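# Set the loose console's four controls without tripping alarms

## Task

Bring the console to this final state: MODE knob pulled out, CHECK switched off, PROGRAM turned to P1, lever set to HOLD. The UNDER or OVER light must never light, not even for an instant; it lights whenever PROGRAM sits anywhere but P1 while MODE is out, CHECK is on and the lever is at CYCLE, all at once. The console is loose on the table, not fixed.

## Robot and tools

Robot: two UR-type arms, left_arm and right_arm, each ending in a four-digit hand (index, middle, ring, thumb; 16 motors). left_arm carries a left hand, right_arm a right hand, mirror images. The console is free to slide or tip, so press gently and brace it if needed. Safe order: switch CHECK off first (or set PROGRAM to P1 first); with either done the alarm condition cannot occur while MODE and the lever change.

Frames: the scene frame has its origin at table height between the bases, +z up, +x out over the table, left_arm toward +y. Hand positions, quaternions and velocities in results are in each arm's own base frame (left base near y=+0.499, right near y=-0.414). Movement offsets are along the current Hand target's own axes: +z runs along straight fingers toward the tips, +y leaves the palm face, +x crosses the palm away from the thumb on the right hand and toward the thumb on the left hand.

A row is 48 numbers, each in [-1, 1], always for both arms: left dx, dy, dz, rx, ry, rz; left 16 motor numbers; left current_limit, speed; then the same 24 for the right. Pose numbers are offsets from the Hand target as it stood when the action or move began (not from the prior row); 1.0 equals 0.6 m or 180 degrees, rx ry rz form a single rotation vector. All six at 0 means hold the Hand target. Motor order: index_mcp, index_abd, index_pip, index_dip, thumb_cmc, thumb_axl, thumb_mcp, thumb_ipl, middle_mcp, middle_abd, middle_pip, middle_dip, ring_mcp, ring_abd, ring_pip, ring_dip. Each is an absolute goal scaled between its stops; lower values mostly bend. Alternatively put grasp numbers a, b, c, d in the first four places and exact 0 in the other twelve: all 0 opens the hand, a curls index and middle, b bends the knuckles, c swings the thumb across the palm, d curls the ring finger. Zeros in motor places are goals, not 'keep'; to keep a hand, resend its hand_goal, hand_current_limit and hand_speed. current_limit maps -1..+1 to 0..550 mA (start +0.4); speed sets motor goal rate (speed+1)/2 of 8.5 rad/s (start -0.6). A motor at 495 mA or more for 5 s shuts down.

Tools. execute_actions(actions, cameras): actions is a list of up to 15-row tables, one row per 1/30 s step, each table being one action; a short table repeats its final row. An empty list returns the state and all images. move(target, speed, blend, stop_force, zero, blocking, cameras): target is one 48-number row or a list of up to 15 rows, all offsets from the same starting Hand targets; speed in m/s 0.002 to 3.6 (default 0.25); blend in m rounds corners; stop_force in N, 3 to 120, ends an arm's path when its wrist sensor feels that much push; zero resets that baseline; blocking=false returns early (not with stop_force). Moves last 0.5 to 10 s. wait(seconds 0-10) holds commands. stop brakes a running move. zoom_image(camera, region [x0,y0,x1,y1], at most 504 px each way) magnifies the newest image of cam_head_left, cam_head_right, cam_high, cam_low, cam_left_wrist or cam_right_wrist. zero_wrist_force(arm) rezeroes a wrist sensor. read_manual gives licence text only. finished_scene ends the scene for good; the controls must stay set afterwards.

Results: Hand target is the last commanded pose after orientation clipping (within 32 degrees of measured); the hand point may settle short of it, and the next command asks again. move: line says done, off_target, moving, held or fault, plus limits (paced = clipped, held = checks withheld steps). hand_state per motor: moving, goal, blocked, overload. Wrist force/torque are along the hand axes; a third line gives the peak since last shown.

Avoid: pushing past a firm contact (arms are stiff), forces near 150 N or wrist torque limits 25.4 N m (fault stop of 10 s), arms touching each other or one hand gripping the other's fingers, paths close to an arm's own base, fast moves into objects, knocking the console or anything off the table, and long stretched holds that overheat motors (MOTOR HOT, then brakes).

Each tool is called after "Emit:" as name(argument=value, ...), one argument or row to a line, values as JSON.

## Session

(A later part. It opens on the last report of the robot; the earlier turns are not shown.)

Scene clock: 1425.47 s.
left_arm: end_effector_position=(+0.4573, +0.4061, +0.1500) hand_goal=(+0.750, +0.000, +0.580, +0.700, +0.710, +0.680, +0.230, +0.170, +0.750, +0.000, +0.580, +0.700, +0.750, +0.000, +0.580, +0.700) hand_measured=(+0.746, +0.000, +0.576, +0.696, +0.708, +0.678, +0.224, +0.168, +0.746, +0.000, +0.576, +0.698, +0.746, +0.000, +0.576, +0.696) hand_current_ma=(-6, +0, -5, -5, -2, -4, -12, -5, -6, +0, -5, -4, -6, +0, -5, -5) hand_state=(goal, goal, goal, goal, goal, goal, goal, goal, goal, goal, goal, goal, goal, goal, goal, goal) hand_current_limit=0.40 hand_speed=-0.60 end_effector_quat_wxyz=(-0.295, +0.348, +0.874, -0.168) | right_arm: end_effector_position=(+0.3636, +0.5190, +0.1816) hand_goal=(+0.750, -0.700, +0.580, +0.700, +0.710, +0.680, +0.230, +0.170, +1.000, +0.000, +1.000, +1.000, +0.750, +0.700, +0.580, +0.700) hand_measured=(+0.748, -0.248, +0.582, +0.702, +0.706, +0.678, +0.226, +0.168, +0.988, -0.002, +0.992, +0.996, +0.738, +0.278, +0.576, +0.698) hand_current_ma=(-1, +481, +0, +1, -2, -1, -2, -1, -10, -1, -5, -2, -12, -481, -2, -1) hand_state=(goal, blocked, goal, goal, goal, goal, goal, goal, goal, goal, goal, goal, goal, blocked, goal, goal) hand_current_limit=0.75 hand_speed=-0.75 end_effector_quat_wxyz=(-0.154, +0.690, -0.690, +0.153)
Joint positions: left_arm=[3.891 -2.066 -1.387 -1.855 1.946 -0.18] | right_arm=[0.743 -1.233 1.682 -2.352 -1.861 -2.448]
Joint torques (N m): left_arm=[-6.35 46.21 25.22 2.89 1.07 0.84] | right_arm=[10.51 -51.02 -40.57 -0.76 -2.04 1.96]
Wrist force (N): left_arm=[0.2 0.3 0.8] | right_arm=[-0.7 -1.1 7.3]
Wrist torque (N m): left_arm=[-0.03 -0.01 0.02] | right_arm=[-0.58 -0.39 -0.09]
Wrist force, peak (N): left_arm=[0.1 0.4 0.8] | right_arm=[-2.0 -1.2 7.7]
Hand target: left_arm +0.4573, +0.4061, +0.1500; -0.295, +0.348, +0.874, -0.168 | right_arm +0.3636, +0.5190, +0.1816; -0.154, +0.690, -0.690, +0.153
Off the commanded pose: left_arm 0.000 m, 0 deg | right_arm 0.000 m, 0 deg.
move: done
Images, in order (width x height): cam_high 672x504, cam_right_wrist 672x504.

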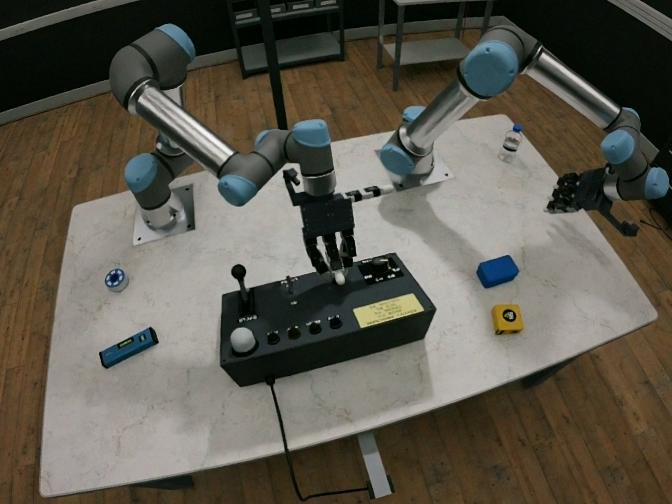

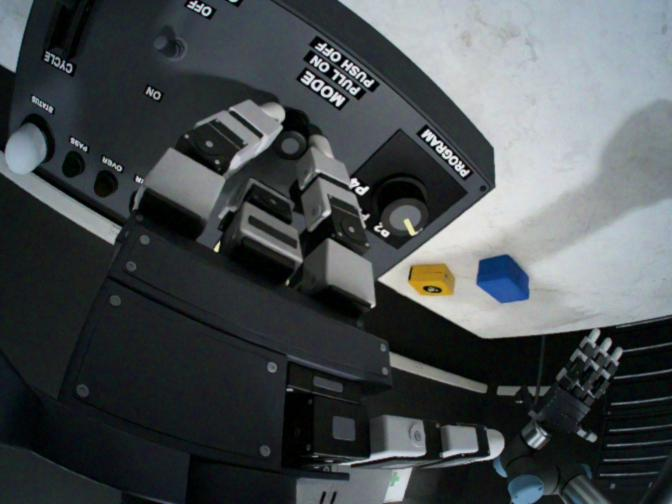

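Emit:
move(
  target=[0,0,0,0,0,0, 0,0,0,0,0,0,0,0,0,0,0,0,0,0,0,0, 0.4,-0.6, 0.008,0,0,0,0,0, 0.75,-0.8,0.58,0.70,0.71,0.68,0.23,0.17,1,0,1,1,0.75,0.8,0.58,0.70, 0.79,-0.75],
  speed=0.02,
)

Emit:
move(
  target=[0,0,0,0,0,0, 0,0,0,0,0,0,0,0,0,0,0,0,0,0,0,0, 0.4,-0.6, 0,0,-0.02,0,0,0, 0.75,-0.8,0.58,0.70,0.71,0.68,0.23,0.17,1,0,1,1,0.75,0.8,0.58,0.70, 0.79,-0.75],
  speed=0.02,
  cameras=["cam_right_wrist","cam_high"],
)

Emit:
zoom_image(
  camera="cam_right_wrist",
  region=[220, 50, 400, 200],
)

Scene clock: 1564.73 s.
left_arm: end_effector_position=(+0.4573, +0.4061, +0.1500) hand_goal=(+0.750, +0.000, +0.580, +0.700, +0.710, +0.680, +0.230, +0.170, +0.750, +0.000, +0.580, +0.700, +0.750, +0.000, +0.580, +0.700) hand_measured=(+0.746, +0.000, +0.576, +0.696, +0.708, +0.678, +0.224, +0.168, +0.746, +0.000, +0.576, +0.698, +0.746, +0.000, +0.576, +0.696) hand_current_ma=(-6, +0, -5, -5, -2, -4, -12, -5, -6, +0, -5, -4, -6, +0, -5, -5) hand_state=(goal, goal, goal, goal, goal, goal, goal, goal, goal, goal, goal, goal, goal, goal, goal, goal) hand_current_limit=0.40 hand_speed=-0.60 end_effector_quat_wxyz=(-0.295, +0.348, +0.874, -0.168) | right_arm: end_effector_position=(+0.3636, +0.5143, +0.1817) hand_goal=(+0.750, -0.800, +0.580, +0.700, +0.710, +0.680, +0.230, +0.170, +1.000, +0.000, +1.000, +1.000, +0.750, +0.800, +0.580, +0.700) hand_measured=(+0.746, -0.218, +0.582, +0.702, +0.706, +0.678, +0.226, +0.168, +0.988, -0.002, +0.992, +0.996, +0.738, +0.312, +0.576, +0.698) hand_current_ma=(-2, +492, +0, +1, -2, -1, -2, -1, -10, -1, -5, -2, -13, -492, -2, -1) hand_state=(goal, blocked, goal, goal, goal, goal, goal, goal, goal, goal, goal, goal, goal, blocked, goal, goal) hand_current_limit=0.79 hand_speed=-0.75 end_effector_quat_wxyz=(-0.154, +0.690, -0.690, +0.153)
Joint positions: left_arm=[3.891 -2.066 -1.387 -1.855 1.946 -0.18] | right_arm=[0.737 -1.241 1.694 -2.358 -1.859 -2.454]
Joint torques (N m): left_arm=[-5.48 45.11 26.4 3.1 1.27 0.89] | right_arm=[-24.03 -32.1 4.37 0.23 -4.74 -2.57]
Wrist force (N): left_arm=[0.1 0.3 0.9] | right_arm=[-19.1 -1.4 -19.4]
Wrist torque (N m): left_arm=[-0.04 0.00 0.01] | right_arm=[1.42 -1.83 -1.33]
Wrist force, peak (N): left_arm=[0.0 -0.1 1.0] | right_arm=[-19.1 -1.4 -19.4]
Hand target: left_arm +0.4573, +0.4061, +0.1500; -0.295, +0.348, +0.874, -0.168 | right_arm +0.3636, +0.5142, +0.1816; -0.154, +0.690, -0.690, +0.153
Off the commanded pose: left_arm 0.000 m, 0 deg | right_arm 0.000 m, 0 deg.
move: done

Scene clock: 1565.67 s.
left_arm: end_effector_position=(+0.4573, +0.4061, +0.1500) hand_goal=(+0.750, +0.000, +0.580, +0.700, +0.710, +0.680, +0.230, +0.170, +0.750, +0.000, +0.580, +0.700, +0.750, +0.000, +0.580, +0.700) hand_measured=(+0.746, +0.000, +0.576, +0.696, +0.708, +0.678, +0.224, +0.168, +0.746, +0.000, +0.576, +0.698, +0.746, +0.000, +0.576, +0.696) hand_current_ma=(-6, +0, -5, -5, -2, -4, -12, -5, -6, +0, -5, -4, -6, +0, -5, -5) hand_state=(goal, goal, goal, goal, goal, goal, goal, goal, goal, goal, goal, goal, goal, goal, goal, goal) hand_current_limit=0.40 hand_speed=-0.60 end_effector_quat_wxyz=(-0.295, +0.348, +0.874, -0.168) | right_arm: end_effector_position=(+0.3585, +0.5142, +0.1924) hand_goal=(+0.750, -0.800, +0.580, +0.700, +0.710, +0.680, +0.230, +0.170, +1.000, +0.000, +1.000, +1.000, +0.750, +0.800, +0.580, +0.700) hand_measured=(+0.748, -0.200, +0.580, +0.702, +0.706, +0.678, +0.226, +0.168, +0.988, -0.002, +0.992, +0.996, +0.736, +0.326, +0.574, +0.698) hand_current_ma=(-1, +492, +0, +1, -2, -1, -2, -1, -10, -1, -5, -2, -16, -492, -4, -1) hand_state=(goal, blocked, goal, goal, goal, goal, goal, goal, goal, goal, goal, goal, goal, blocked, goal, goal) hand_current_limit=0.79 hand_speed=-0.75 end_effector_quat_wxyz=(-0.154, +0.690, -0.690, +0.153)
Joint positions: left_arm=[3.891 -2.066 -1.387 -1.855 1.946 -0.18] | right_arm=[0.743 -1.258 1.687 -2.332 -1.861 -2.448]
Joint torques (N m): left_arm=[-5.29 44.45 25.71 3.42 1.16 0.82] | right_arm=[8.24 -50.79 -40.03 -0.44 -3.1 2.34]
Wrist force (N): left_arm=[-0.1 0.2 0.6] | right_arm=[-4.1 -0.7 9.4]
Wrist torque (N m): left_arm=[-0.02 0.03 0.00] | right_arm=[-0.78 -0.69 -0.35]
Wrist force, peak (N): left_arm=[0.1 0.5 0.9] | right_arm=[-19.3 -1.4 -19.8]
Hand target: left_arm +0.4573, +0.4061, +0.1500; -0.295, +0.348, +0.874, -0.168 | right_arm +0.3585, +0.5142, +0.1925; -0.154, +0.690, -0.690, +0.153
Off the commanded pose: left_arm 0.000 m, 0 deg | right_arm 0.000 m, 0 deg.
move: done
Images, in order (width x height): cam_high 672x504, cam_right_wrist 672x504.

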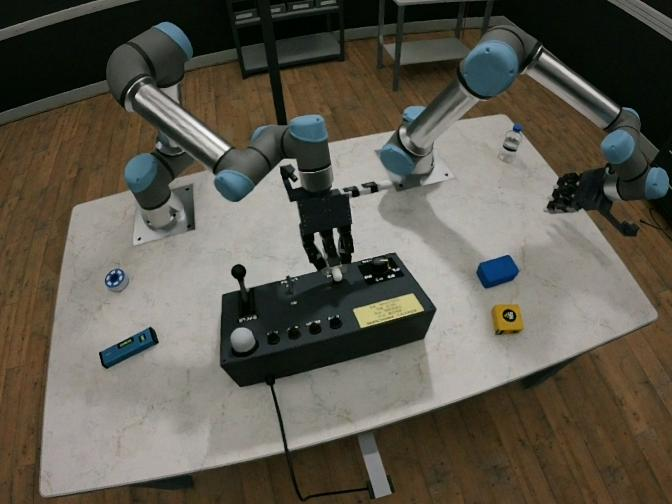

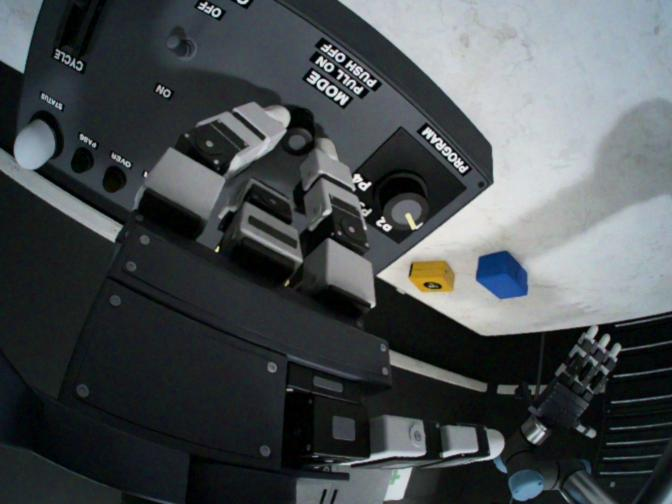

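Scaled by 2.800 from the camera's 672x504 image, which has a finer 960x720 frame.

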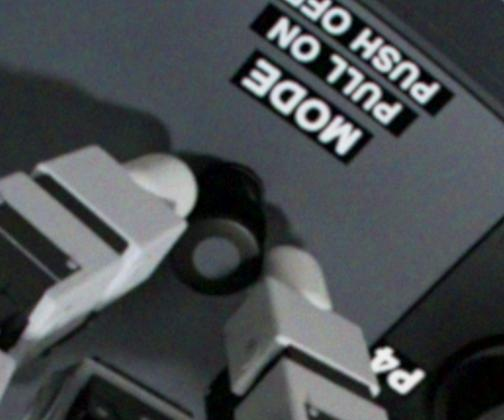

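Emit:
zoom_image(
  camera="cam_high",
  region=[210, 230, 450, 390],
)

Emit:
zoom_image(
  camera="cam_high",
  region=[310, 230, 370, 290],
)

Scaled by 2.100 from the camera's 672x504 image, which has a finer 960x720 frame.

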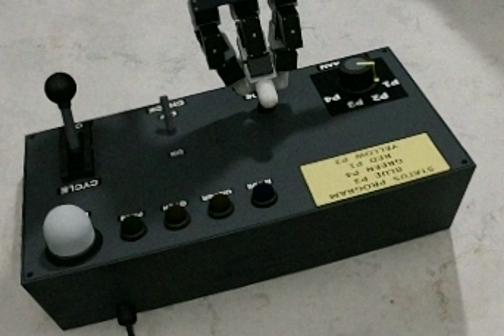

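Scaled by 8.400 from the camera's 672x504 image, which has a finer 960x720 frame.

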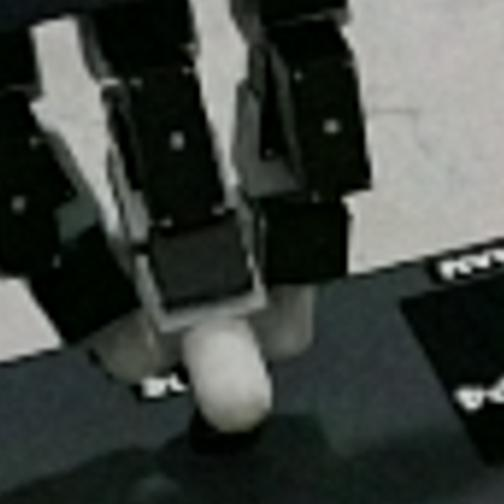

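Emit:
move(
  target=[0,0,0,0,0,0, 0,0,0,0,0,0,0,0,0,0,0,0,0,0,0,0, 0.4,-0.6, 0,0,-0.012,0,0,0, 0.75,-0.8,0.58,0.70,0.71,0.68,0.23,0.17,1,0,1,1,0.75,0.8,0.58,0.70, 0.79,-0.75],
  speed=0.02,
  cameras=["cam_right_wrist","cam_high"],
)

Emit:
zoom_image(
  camera="cam_right_wrist",
  region=[220, 50, 400, 200],
)

Emit:
zoom_image(
  camera="cam_high",
  region=[210, 230, 450, 390],
)

Scene clock: 1583.33 s.
left_arm: end_effector_position=(+0.4573, +0.4061, +0.1500) hand_goal=(+0.750, +0.000, +0.580, +0.700, +0.710, +0.680, +0.230, +0.170, +0.750, +0.000, +0.580, +0.700, +0.750, +0.000, +0.580, +0.700) hand_measured=(+0.746, +0.000, +0.576, +0.696, +0.708, +0.678, +0.224, +0.168, +0.746, +0.000, +0.576, +0.698, +0.746, +0.000, +0.576, +0.696) hand_current_ma=(-6, +0, -5, -5, -2, -4, -12, -5, -6, +0, -5, -4, -6, +0, -5, -5) hand_state=(goal, goal, goal, goal, goal, goal, goal, goal, goal, goal, goal, goal, goal, goal, goal, goal) hand_current_limit=0.40 hand_speed=-0.60 end_effector_quat_wxyz=(-0.295, +0.348, +0.874, -0.168) | right_arm: end_effector_position=(+0.3555, +0.5142, +0.1989) hand_goal=(+0.750, -0.800, +0.580, +0.700, +0.710, +0.680, +0.230, +0.170, +1.000, +0.000, +1.000, +1.000, +0.750, +0.800, +0.580, +0.700) hand_measured=(+0.748, -0.200, +0.580, +0.702, +0.706, +0.678, +0.226, +0.168, +0.988, -0.002, +0.992, +0.996, +0.734, +0.326, +0.574, +0.698) hand_current_ma=(-1, +492, +0, +1, -2, -1, -2, -1, -10, -1, -5, -2, -18, -492, -4, -1) hand_state=(goal, blocked, goal, goal, goal, goal, goal, goal, goal, goal, goal, goal, goal, blocked, goal, goal) hand_current_limit=0.79 hand_speed=-0.75 end_effector_quat_wxyz=(-0.154, +0.690, -0.690, +0.153)
Joint positions: left_arm=[3.891 -2.066 -1.387 -1.855 1.946 -0.18] | right_arm=[0.746 -1.269 1.683 -2.316 -1.862 -2.445]
Joint torques (N m): left_arm=[-4.69 44.74 26.73 3.12 1.13 1.03] | right_arm=[8.42 -54.08 -42.99 -0.93 -2.92 2.06]
Wrist force (N): left_arm=[0.4 0.2 0.8] | right_arm=[-4.0 -0.7 10.6]
Wrist torque (N m): left_arm=[-0.04 -0.03 0.03] | right_arm=[-0.86 -0.77 -0.34]
Wrist force, peak (N): left_arm=[0.4 0.3 0.9] | right_arm=[-4.0 -0.5 10.9]
Hand target: left_arm +0.4573, +0.4061, +0.1500; -0.295, +0.348, +0.874, -0.168 | right_arm +0.3554, +0.5142, +0.1990; -0.154, +0.690, -0.690, +0.153
Off the commanded pose: left_arm 0.000 m, 0 deg | right_arm 0.000 m, 0 deg.
move: done
Images, in order (width x height): cam_high 672x504, cam_right_wrist 672x504.

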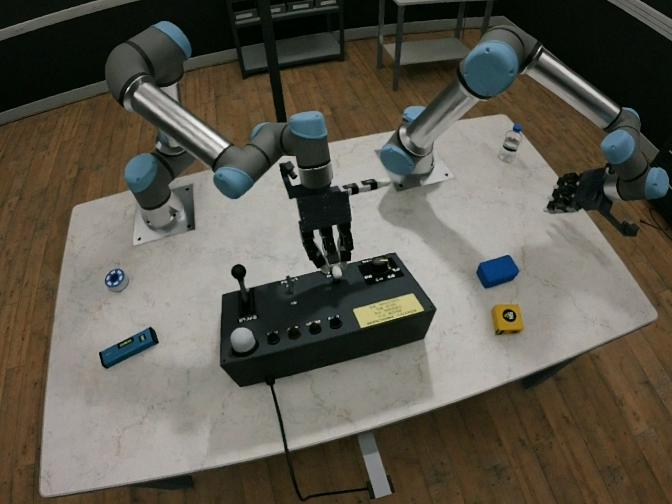

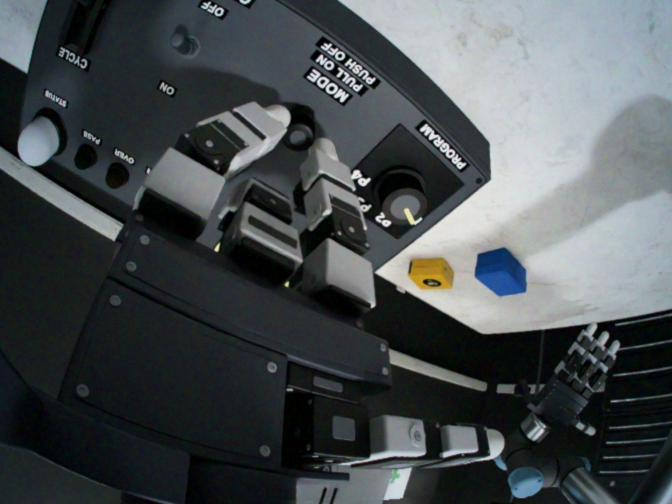

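Scaled by 2.800 from the camera's 672x504 image, which has a finer 960x720 frame.

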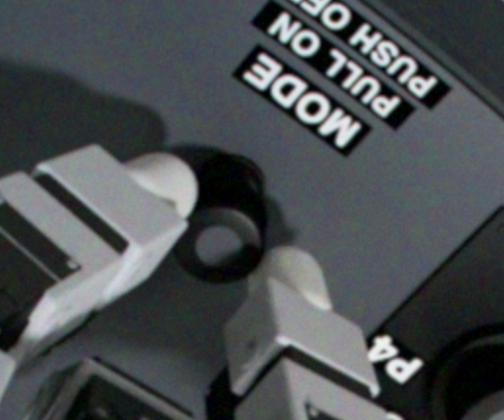

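Scaled by 2.100 from the camera's 672x504 image, which has a finer 960x720 frame.

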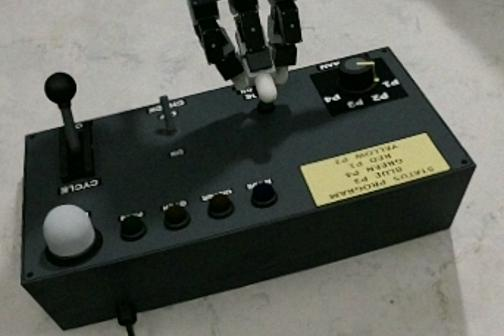

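Emit:
move(
  target=[
    [0,0,0,0,0,0, 0,0,0,0,0,0,0,0,0,0,0,0,0,0,0,0, 0.4,-0.6, 0,0,0,0,0,0, 0.75,-0.12,0.58,0.70,0.71,0.68,0.23,0.17,1,0,1,1,0.75,0.12,0.58,0.70, 0.6,-0.5],
    [0,0,0,0,0,0, 0,0,0,0,0,0,0,0,0,0,0,0,0,0,0,0, 0.4,-0.6, -0.008,0,0.0272,0,0,0, 0.75,-0.12,0.58,0.70,0.71,0.68,0.23,0.17,1,0,1,1,0.75,0.12,0.58,0.70, 0.6,-0.5],
    [0,0,0,0,0,0, 0,0,0,0,0,0,0,0,0,0,0,0,0,0,0,0, 0.4,-0.6, -0.008,0,0.0272,0,0,0, 0.75,-0.8,0.58,0.70,0.71,0.68,0.23,0.17,1,0,1,1,0.75,0.8,0.58,0.70, 0.79,-0.6],
    [0,0,0,0,0,0, 0,0,0,0,0,0,0,0,0,0,0,0,0,0,0,0, 0.4,-0.6, 0.0003,0,0.0272,0,0,0, 0.75,-0.8,0.58,0.70,0.71,0.68,0.23,0.17,1,0,1,1,0.75,0.8,0.58,0.70, 0.79,-0.6],
    [0,0,0,0,0,0, 0,0,0,0,0,0,0,0,0,0,0,0,0,0,0,0, 0.4,-0.6, 0.005,0,0.0188,0,0,0, 0.75,-0.8,0.58,0.70,0.71,0.68,0.23,0.17,1,0,1,1,0.75,0.8,0.58,0.70, 0.79,-0.6],
    [0,0,0,0,0,0, 0,0,0,0,0,0,0,0,0,0,0,0,0,0,0,0, 0.4,-0.6, 0.0108,0,0.0072,0,0,0, 0.75,-0.8,0.58,0.70,0.71,0.68,0.23,0.17,1,0,1,1,0.75,0.8,0.58,0.70, 0.79,-0.6],
  ],
  speed=[0.03,0.04,0.03,0.02,0.02,0.02],
  blend=[0,0,0,0.001,0.001,0],
  cameras=["cam_right_wrist","cam_high","cam_head_left"],
)

Emit:
zoom_image(
  camera="cam_right_wrist",
  region=[220, 50, 400, 200],
)

Emit:
zoom_image(
  camera="cam_high",
  region=[210, 230, 450, 390],
)

Scene clock: 1673.23 s.
left_arm: end_effector_position=(+0.4573, +0.4061, +0.1500) hand_goal=(+0.750, +0.000, +0.580, +0.700, +0.710, +0.680, +0.230, +0.170, +0.750, +0.000, +0.580, +0.700, +0.750, +0.000, +0.580, +0.700) hand_measured=(+0.746, +0.000, +0.576, +0.696, +0.708, +0.678, +0.224, +0.168, +0.746, +0.000, +0.576, +0.698, +0.746, +0.000, +0.576, +0.696) hand_current_ma=(-6, +0, -5, -5, -2, -4, -12, -5, -6, +0, -5, -4, -6, +0, -5, -5) hand_state=(goal, goal, goal, goal, goal, goal, goal, goal, goal, goal, goal, goal, goal, goal, goal, goal) hand_current_limit=0.40 hand_speed=-0.60 end_effector_quat_wxyz=(-0.295, +0.348, +0.874, -0.168) | right_arm: end_effector_position=(+0.3573, +0.5078, +0.1950) hand_goal=(+0.750, -0.800, +0.580, +0.700, +0.710, +0.680, +0.230, +0.170, +1.000, +0.000, +1.000, +1.000, +0.750, +0.800, +0.580, +0.700) hand_measured=(+0.748, -0.134, +0.580, +0.702, +0.706, +0.678, +0.226, +0.168, +0.988, -0.002, +0.992, +0.996, +0.736, +0.392, +0.574, +0.698) hand_current_ma=(-1, +492, +0, +1, -2, -1, -2, -1, -10, -1, -5, -2, -15, -491, -3, -1) hand_state=(goal, blocked, goal, goal, goal, goal, goal, goal, goal, goal, goal, goal, goal, blocked, goal, goal) hand_current_limit=0.79 hand_speed=-0.60 end_effector_quat_wxyz=(-0.154, +0.690, -0.690, +0.153)
Joint positions: left_arm=[3.891 -2.066 -1.387 -1.855 1.946 -0.18] | right_arm=[0.736 -1.274 1.702 -2.332 -1.859 -2.455]
Joint torques (N m): left_arm=[-5.35 45.98 26.28 2.97 1.39 0.91] | right_arm=[-10.47 -51.01 -12.38 -0.15 -1 -2.42]
Wrist force (N): left_arm=[0.1 0.3 0.8] | right_arm=[-6.0 -0.8 10.2]
Wrist torque (N m): left_arm=[-0.03 0.00 0.01] | right_arm=[-0.81 -0.85 -0.35]
Wrist force, peak (N): left_arm=[0.4 0.4 1.0] | right_arm=[-6.0 -0.8 10.2]
Hand target: left_arm +0.4573, +0.4061, +0.1500; -0.295, +0.348, +0.874, -0.168 | right_arm +0.3573, +0.5077, +0.1951; -0.154, +0.690, -0.690, +0.153
Off the commanded pose: left_arm 0.000 m, 0 deg | right_arm 0.000 m, 0 deg.
move: done
Images, in order (width x height): cam_head_left 672x504, cam_high 672x504, cam_right_wrist 672x504.

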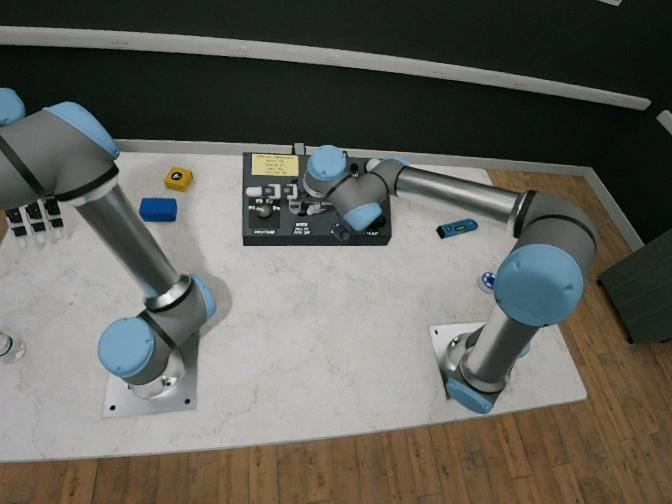

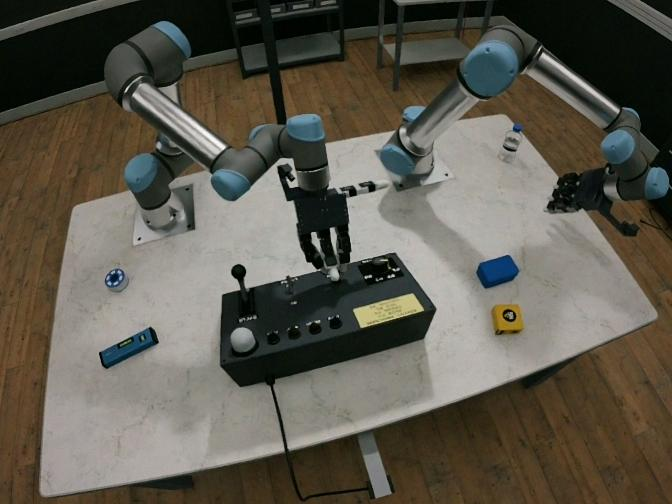

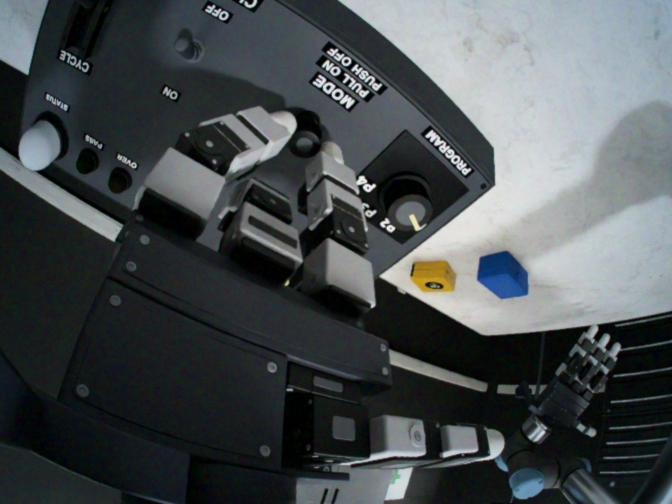

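Scaled by 2.800 from the camera's 672x504 image, which has a finer 960x720 frame.

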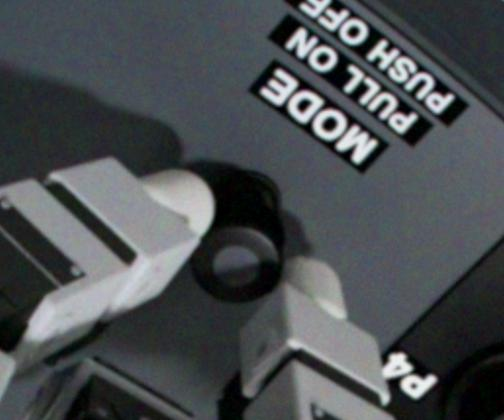

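Scaled by 2.100 from the camera's 672x504 image, which has a finer 960x720 frame.

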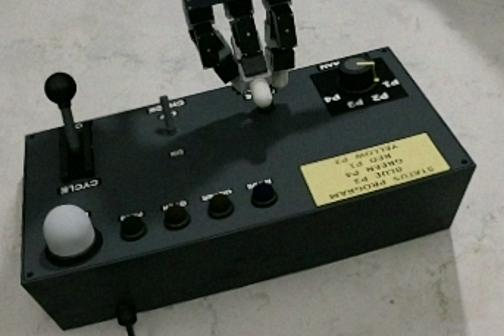

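Emit:
zoom_image(
  camera="cam_head_left",
  region=[230, 140, 400, 260],
)

Emit:
zoom_image(
  camera="cam_high",
  region=[310, 230, 370, 290],
)

Scaled by 2.965 from the camera's 672x504 image, which has a finer 960x720 frame.

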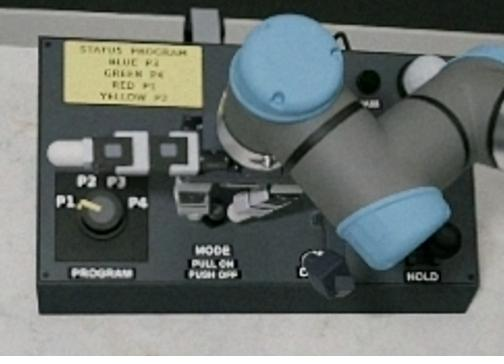

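Scaled by 8.400 from the camera's 672x504 image, which has a finer 960x720 frame.

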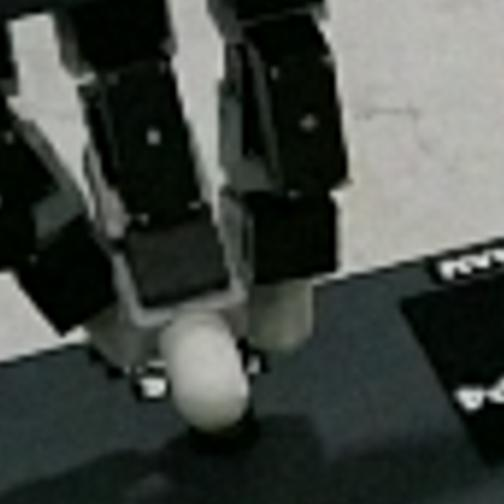

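Emit:
move(
  target=[
    [0,0,0,0,0,0, 0,0,0,0,0,0,0,0,0,0,0,0,0,0,0,0, 0.4,-0.6, 0,0,0,0,0,0, 0.75,-0.1,0.58,0.70,0.71,0.68,0.23,0.17,1,0,1,1,0.75,0.1,0.58,0.70, 0.6,-0.5],
    [0,0,0,0,0,0, 0,0,0,0,0,0,0,0,0,0,0,0,0,0,0,0, 0.4,-0.6, 0,0.12,-0.1,0,0,0, 0.75,-0.1,0.58,0.70,0.71,0.68,0.23,0.17,1,0,1,1,0.75,0.1,0.58,0.70, 0.6,-0.5],
  ],
  speed=[0.05,0.12],
  cameras=["cam_right_wrist","cam_high","cam_low"],
)

Emit:
zoom_image(
  camera="cam_high",
  region=[315, 245, 355, 285],
)

Emit:
zoom_image(
  camera="cam_right_wrist",
  region=[250, 50, 450, 200],
)

Scene clock: 1774.30 s.
left_arm: end_effector_position=(+0.4573, +0.4061, +0.1500) hand_goal=(+0.750, +0.000, +0.580, +0.700, +0.710, +0.680, +0.230, +0.170, +0.750, +0.000, +0.580, +0.700, +0.750, +0.000, +0.580, +0.700) hand_measured=(+0.746, +0.000, +0.576, +0.696, +0.708, +0.678, +0.224, +0.168, +0.746, +0.000, +0.576, +0.698, +0.746, +0.000, +0.576, +0.696) hand_current_ma=(-6, +0, -5, -5, -2, -4, -12, -5, -6, +0, -5, -4, -6, +0, -5, -5) hand_state=(goal, goal, goal, goal, goal, goal, goal, goal, goal, goal, goal, goal, goal, goal, goal, goal) hand_current_limit=0.40 hand_speed=-0.60 end_effector_quat_wxyz=(-0.295, +0.348, +0.874, -0.168) | right_arm: end_effector_position=(+0.2667, +0.5077, +0.2189) hand_goal=(+0.750, -0.100, +0.580, +0.700, +0.710, +0.680, +0.230, +0.170, +1.000, +0.000, +1.000, +1.000, +0.750, +0.100, +0.580, +0.700) hand_measured=(+0.746, -0.096, +0.580, +0.702, +0.706, +0.678, +0.226, +0.168, +0.988, -0.002, +0.992, +0.996, +0.736, +0.102, +0.576, +0.698) hand_current_ma=(-2, +1, +0, +1, -2, -1, -2, -1, -10, -1, -5, -2, -14, +1, -3, -1) hand_state=(goal, goal, goal, goal, goal, goal, goal, goal, goal, goal, goal, goal, goal, goal, goal, goal) hand_current_limit=0.60 hand_speed=-0.50 end_effector_quat_wxyz=(-0.154, +0.690, -0.690, +0.153)
Joint positions: left_arm=[3.891 -2.066 -1.387 -1.855 1.946 -0.18] | right_arm=[0.853 -1.408 1.796 -2.257 -1.895 -2.338]
Joint torques (N m): left_arm=[-6.72 44.65 27.51 3.18 1.47 1] | right_arm=[8.43 -40.13 -11.04 -0.53 -1.79 2.12]
Wrist force (N): left_arm=[0.1 -0.1 0.7] | right_arm=[0.0 -0.6 2.0]
Wrist torque (N m): left_arm=[-0.07 0.00 0.02] | right_arm=[-0.09 -0.14 0.02]
Wrist force, peak (N): left_arm=[0.3 0.3 1.0] | right_arm=[-6.1 -0.9 10.4]
Hand target: left_arm +0.4573, +0.4061, +0.1500; -0.295, +0.348, +0.874, -0.168 | right_arm +0.2666, +0.5077, +0.2189; -0.154, +0.690, -0.690, +0.153
Off the commanded pose: left_arm 0.000 m, 0 deg | right_arm 0.000 m, 0 deg.
move: done
Images, in order (width x height): cam_high 672x504, cam_low 672x504, cam_right_wrist 672x504.

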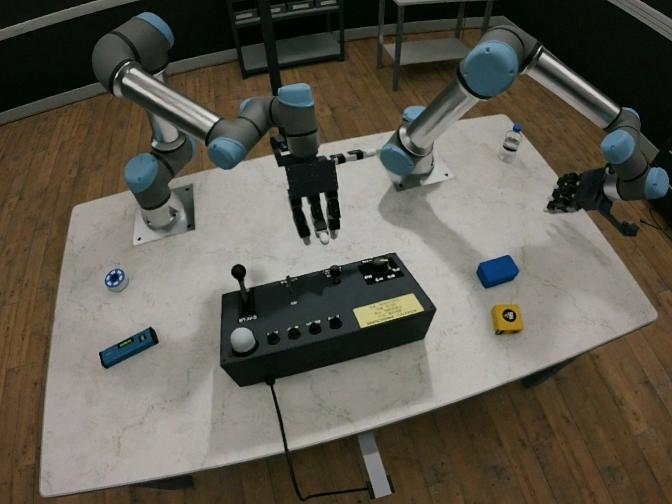

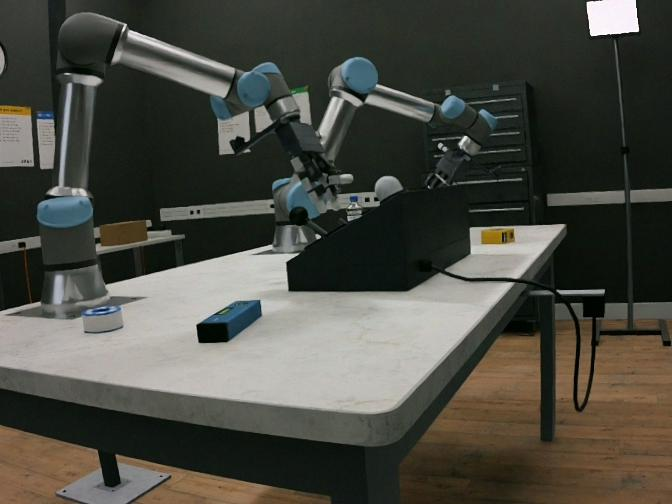

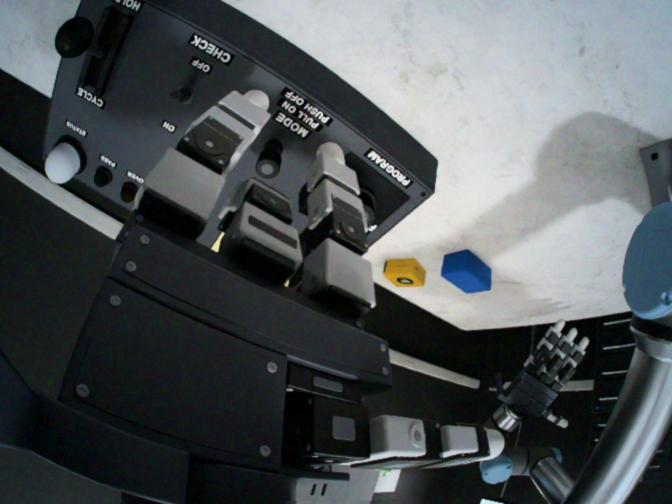

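Scaled by 12.600 from the camera's 672x504 image, which has a finer 960x720 frame.

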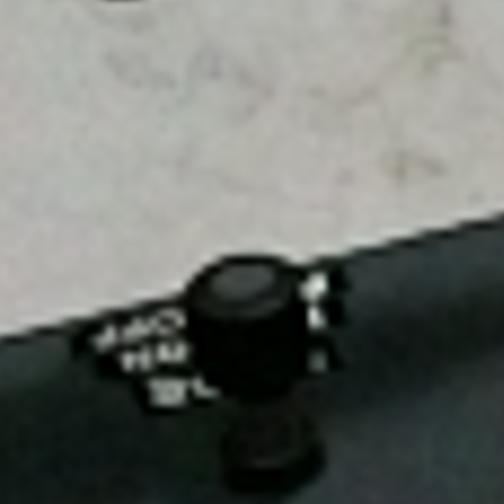

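Scaled by 2.520 from the camera's 672x504 image, which has a finer 960x720 frame.

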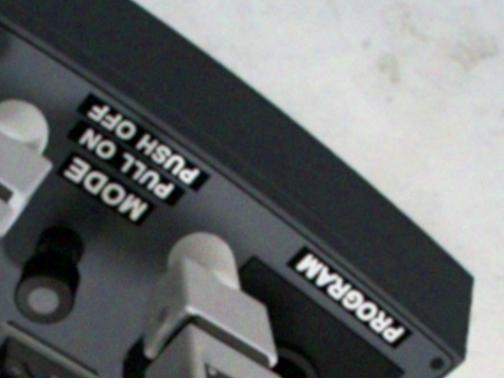

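Emit:
move(
  target=[
    [0,0,0,0,0,0, 0,0,0,0,0,0,0,0,0,0,0,0,0,0,0,0, 0.4,-0.6, 0,0,-0.1667,0,0,0, 0.75,-0.1,0.58,0.70,0.71,0.68,0.23,0.17,1,0,1,1,0.75,0.1,0.58,0.70, 0.6,-0.5],
    [0,0,0,0,0,0, 0,0,0,0,0,0,0,0,0,0,0,0,0,0,0,0, 0.4,-0.6, 0.0573,-0.2833,-0.1108,-0.2212,-0.2212,0.4637, 0.75,0,-0.6,-0.4,0.71,0.68,0.23,0.17,1,0,1,0.70,0.75,0,-0.6,-0.4, 0.6,-0.4],
  ],
  speed=[0.2,0.25],
  blend=[0.04,0],
  cameras=["all"],
)

Emit:
zoom_image(
  camera="cam_high",
  region=[270, 200, 370, 300],
)

Scene clock: 1903.67 s.
left_arm: end_effector_position=(+0.4573, +0.4061, +0.1500) hand_goal=(+0.750, +0.000, +0.580, +0.700, +0.710, +0.680, +0.230, +0.170, +0.750, +0.000, +0.580, +0.700, +0.750, +0.000, +0.580, +0.700) hand_measured=(+0.746, +0.000, +0.576, +0.696, +0.708, +0.678, +0.224, +0.168, +0.746, +0.000, +0.576, +0.698, +0.746, +0.000, +0.576, +0.696) hand_current_ma=(-6, +0, -5, -5, -2, -4, -12, -5, -6, +0, -5, -4, -6, +0, -5, -5) hand_state=(goal, goal, goal, goal, goal, goal, goal, goal, goal, goal, goal, goal, goal, goal, goal, goal) hand_current_limit=0.40 hand_speed=-0.60 end_effector_quat_wxyz=(-0.295, +0.348, +0.874, -0.168) | right_arm: end_effector_position=(+0.3925, +0.4733, +0.3511) hand_goal=(+0.750, +0.000, -0.600, -0.400, +0.710, +0.680, +0.230, +0.170, +1.000, +0.000, +1.000, +0.700, +0.750, +0.000, -0.600, -0.400) hand_measured=(+0.754, -0.004, -0.594, -0.398, +0.714, +0.678, +0.226, +0.168, +1.000, -0.002, +0.998, +0.702, +0.756, +0.002, -0.594, -0.398) hand_current_ma=(+2, -2, +4, +1, +2, -1, -2, -1, +0, -1, -1, +1, +3, +0, +3, +1) hand_state=(goal, goal, goal, goal, goal, goal, goal, goal, goal, goal, goal, goal, goal, goal, goal, goal) hand_current_limit=0.60 hand_speed=-0.40 end_effector_quat_wxyz=(+0.196, -0.094, +0.881, +0.420)
Joint positions: left_arm=[3.891 -2.066 -1.387 -1.855 1.946 -0.18] | right_arm=[0.293 -1.555 2.21 -2.926 -0.84 -1.213]
Joint torques (N m): left_arm=[-5.86 44.88 25.73 3.42 1.41 1.05] | right_arm=[8.59 -12.09 -7.78 -4.79 0.18 2.12]
Wrist force (N): left_arm=[0.1 0.3 0.6] | right_arm=[-1.7 3.0 2.4]
Wrist torque (N m): left_arm=[-0.01 0.00 0.01] | right_arm=[-0.24 -0.20 0.03]
Wrist force, peak (N): left_arm=[-0.2 0.1 1.1] | right_arm=[-1.8 3.0 2.6]
Hand target: left_arm +0.4573, +0.4061, +0.1500; -0.295, +0.348, +0.874, -0.168 | right_arm +0.3925, +0.4733, +0.3511; +0.196, -0.094, +0.881, +0.420
Off the commanded pose: left_arm 0.000 m, 0 deg | right_arm 0.000 m, 0 deg.
move: done

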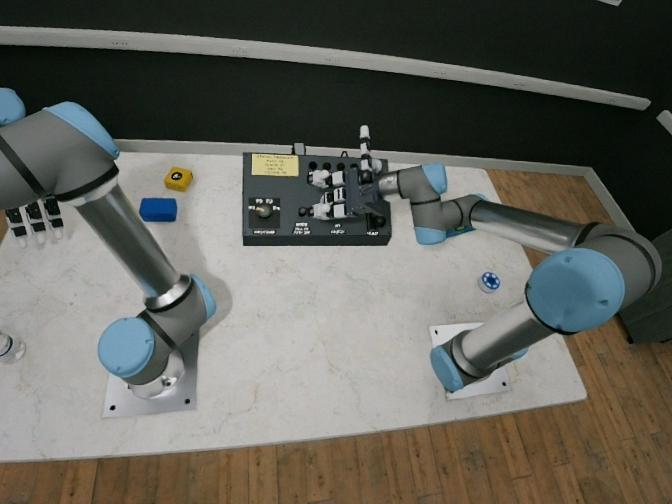

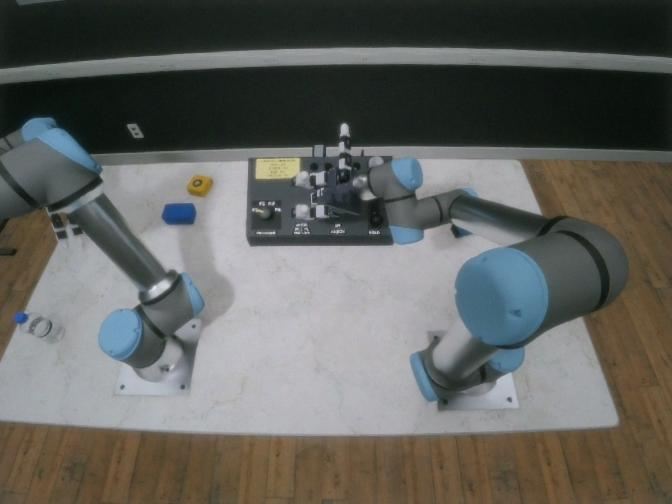

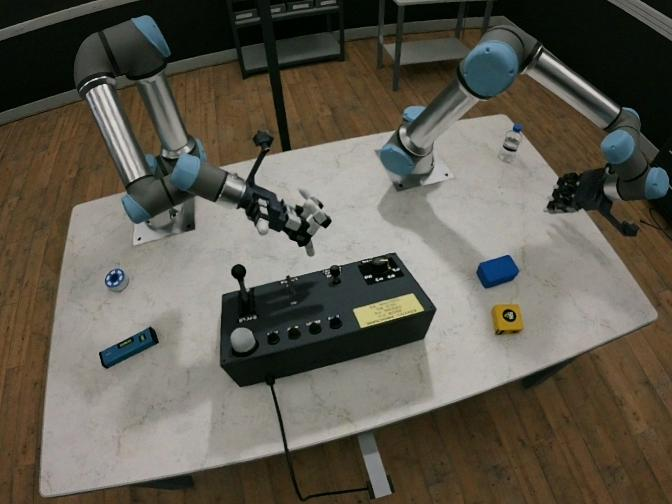

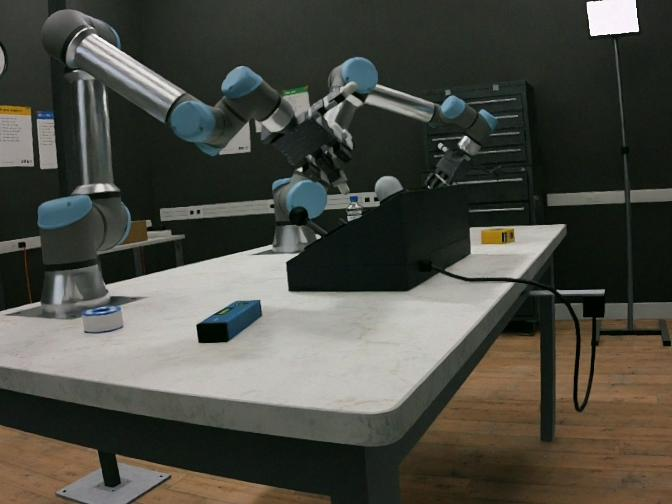

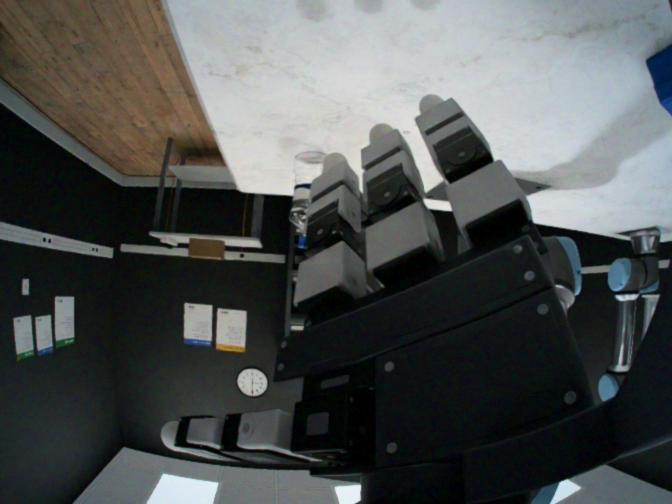

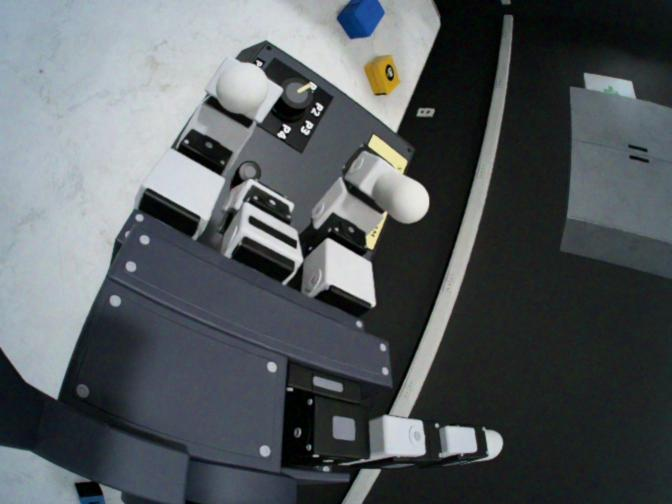

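Scaled by 5.040 from the camera's 672x504 image, which has a finer 960x720 frame.

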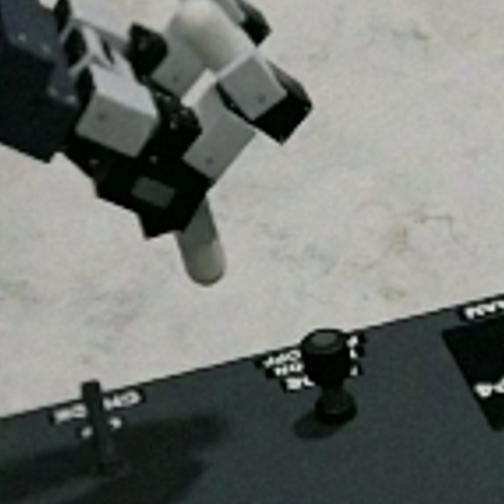

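Emit:
move(
  target=[0,0,0,0,0,0,0,0,0,0,0,0,0,0,0,0,0,0,0,0,0,0,0.4,-0.6,0,-0.1036,0.0839,0,0,0,0.75,0,-0.6,-0.4,0.71,0.68,0.23,0.17,1,0,1,0.70,0.75,0,-0.6,-0.4,0.79,-0.4],
  speed=0.06,
  stop_force=8,
  cameras=["cam_right_wrist", "cam_head_left", "cam_high"],
)

Scene clock: 1950.60 s.
left_arm: end_effector_position=(+0.4573, +0.4061, +0.1500) hand_goal=(+0.750, +0.000, +0.580, +0.700, +0.710, +0.680, +0.230, +0.170, +0.750, +0.000, +0.580, +0.700, +0.750, +0.000, +0.580, +0.700) hand_measured=(+0.746, +0.000, +0.576, +0.696, +0.708, +0.678, +0.224, +0.168, +0.746, +0.000, +0.576, +0.698, +0.746, +0.000, +0.576, +0.696) hand_current_ma=(-6, +0, -5, -5, -2, -4, -12, -5, -6, +0, -5, -4, -6, +0, -5, -5) hand_state=(goal, goal, goal, goal, goal, goal, goal, goal, goal, goal, goal, goal, goal, goal, goal, goal) hand_current_limit=0.40 hand_speed=-0.60 end_effector_quat_wxyz=(-0.295, +0.348, +0.874, -0.168) | right_arm: end_effector_position=(+0.4264, +0.4734, +0.2787) hand_goal=(+0.750, +0.000, -0.600, -0.400, +0.710, +0.680, +0.230, +0.170, +1.000, +0.000, +1.000, +0.700, +0.750, +0.000, -0.600, -0.400) hand_measured=(+0.754, -0.004, -0.594, -0.398, +0.714, +0.678, +0.226, +0.168, +1.000, -0.002, +0.998, +0.702, +0.756, +0.002, -0.594, -0.398) hand_current_ma=(+2, -2, +3, +1, +2, -1, -2, -1, +0, -1, -1, +1, +3, +0, +3, +1) hand_state=(goal, goal, goal, goal, goal, goal, goal, goal, goal, goal, goal, goal, goal, goal, goal, goal) hand_current_limit=0.79 hand_speed=-0.40 end_effector_quat_wxyz=(+0.196, -0.094, +0.881, +0.420)
Joint positions: left_arm=[3.891 -2.066 -1.387 -1.855 1.946 -0.18] | right_arm=[0.27 -1.349 2.22 -3.125 -0.825 -1.236]
Joint torques (N m): left_arm=[-5.61 44.48 26.72 3.42 1.15 1.13] | right_arm=[-9.47 -19.2 -34.63 -4.79 1.99 1.87]
Wrist force (N): left_arm=[0.2 0.1 0.7] | right_arm=[-2.1 3.3 2.1]
Wrist torque (N m): left_arm=[-0.04 -0.01 0.02] | right_arm=[-0.18 -0.14 0.23]
Wrist force, peak (N): left_arm=[0.2 0.2 1.0] | right_arm=[-2.2 3.4 2.4]
Hand target: left_arm +0.4573, +0.4061, +0.1500; -0.295, +0.348, +0.874, -0.168 | right_arm +0.4264, +0.4734, +0.2787; +0.196, -0.094, +0.881, +0.420
Off the commanded pose: left_arm 0.000 m, 0 deg | right_arm 0.000 m, 0 deg.
move: done
Images, in order (width x height): cam_head_left 672x504, cam_high 672x504, cam_right_wrist 672x504.

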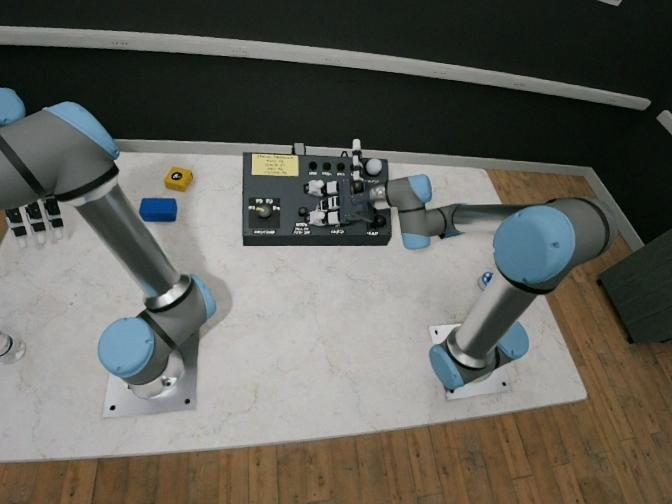

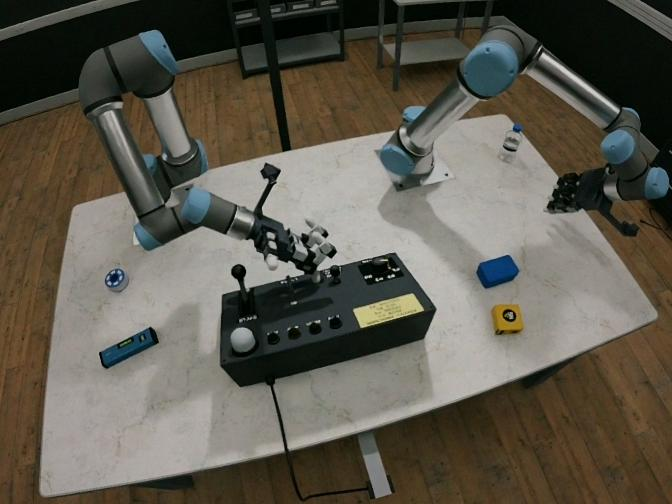

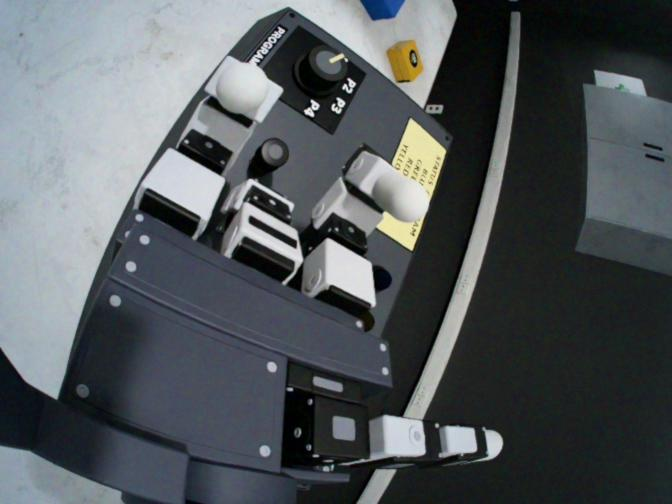

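Emit:
zoom_image(
  camera="cam_right_wrist",
  region=[180, 60, 380, 260],
)

Emit:
zoom_image(
  camera="cam_high",
  region=[210, 210, 450, 390],
)

Scaled by 2.520 from the camera's 672x504 image, which has a finer 960x720 frame.

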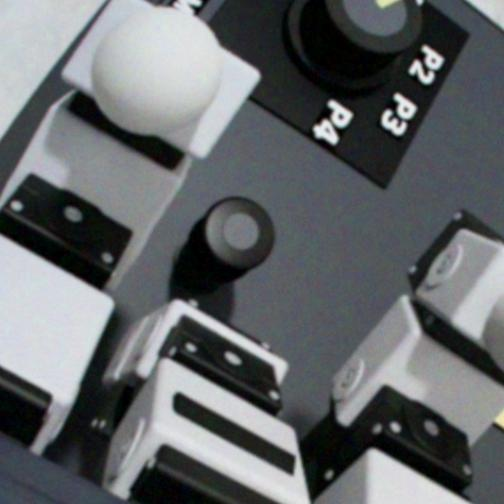

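Scaled by 2.100 from the camera's 672x504 image, which has a finer 960x720 frame.

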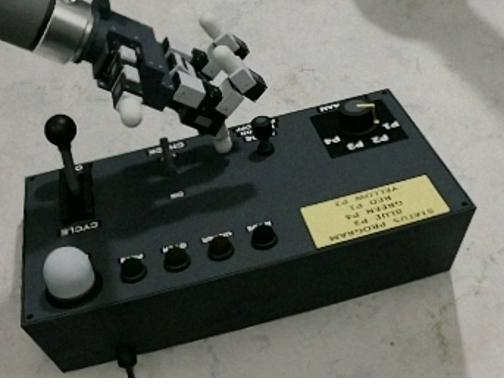

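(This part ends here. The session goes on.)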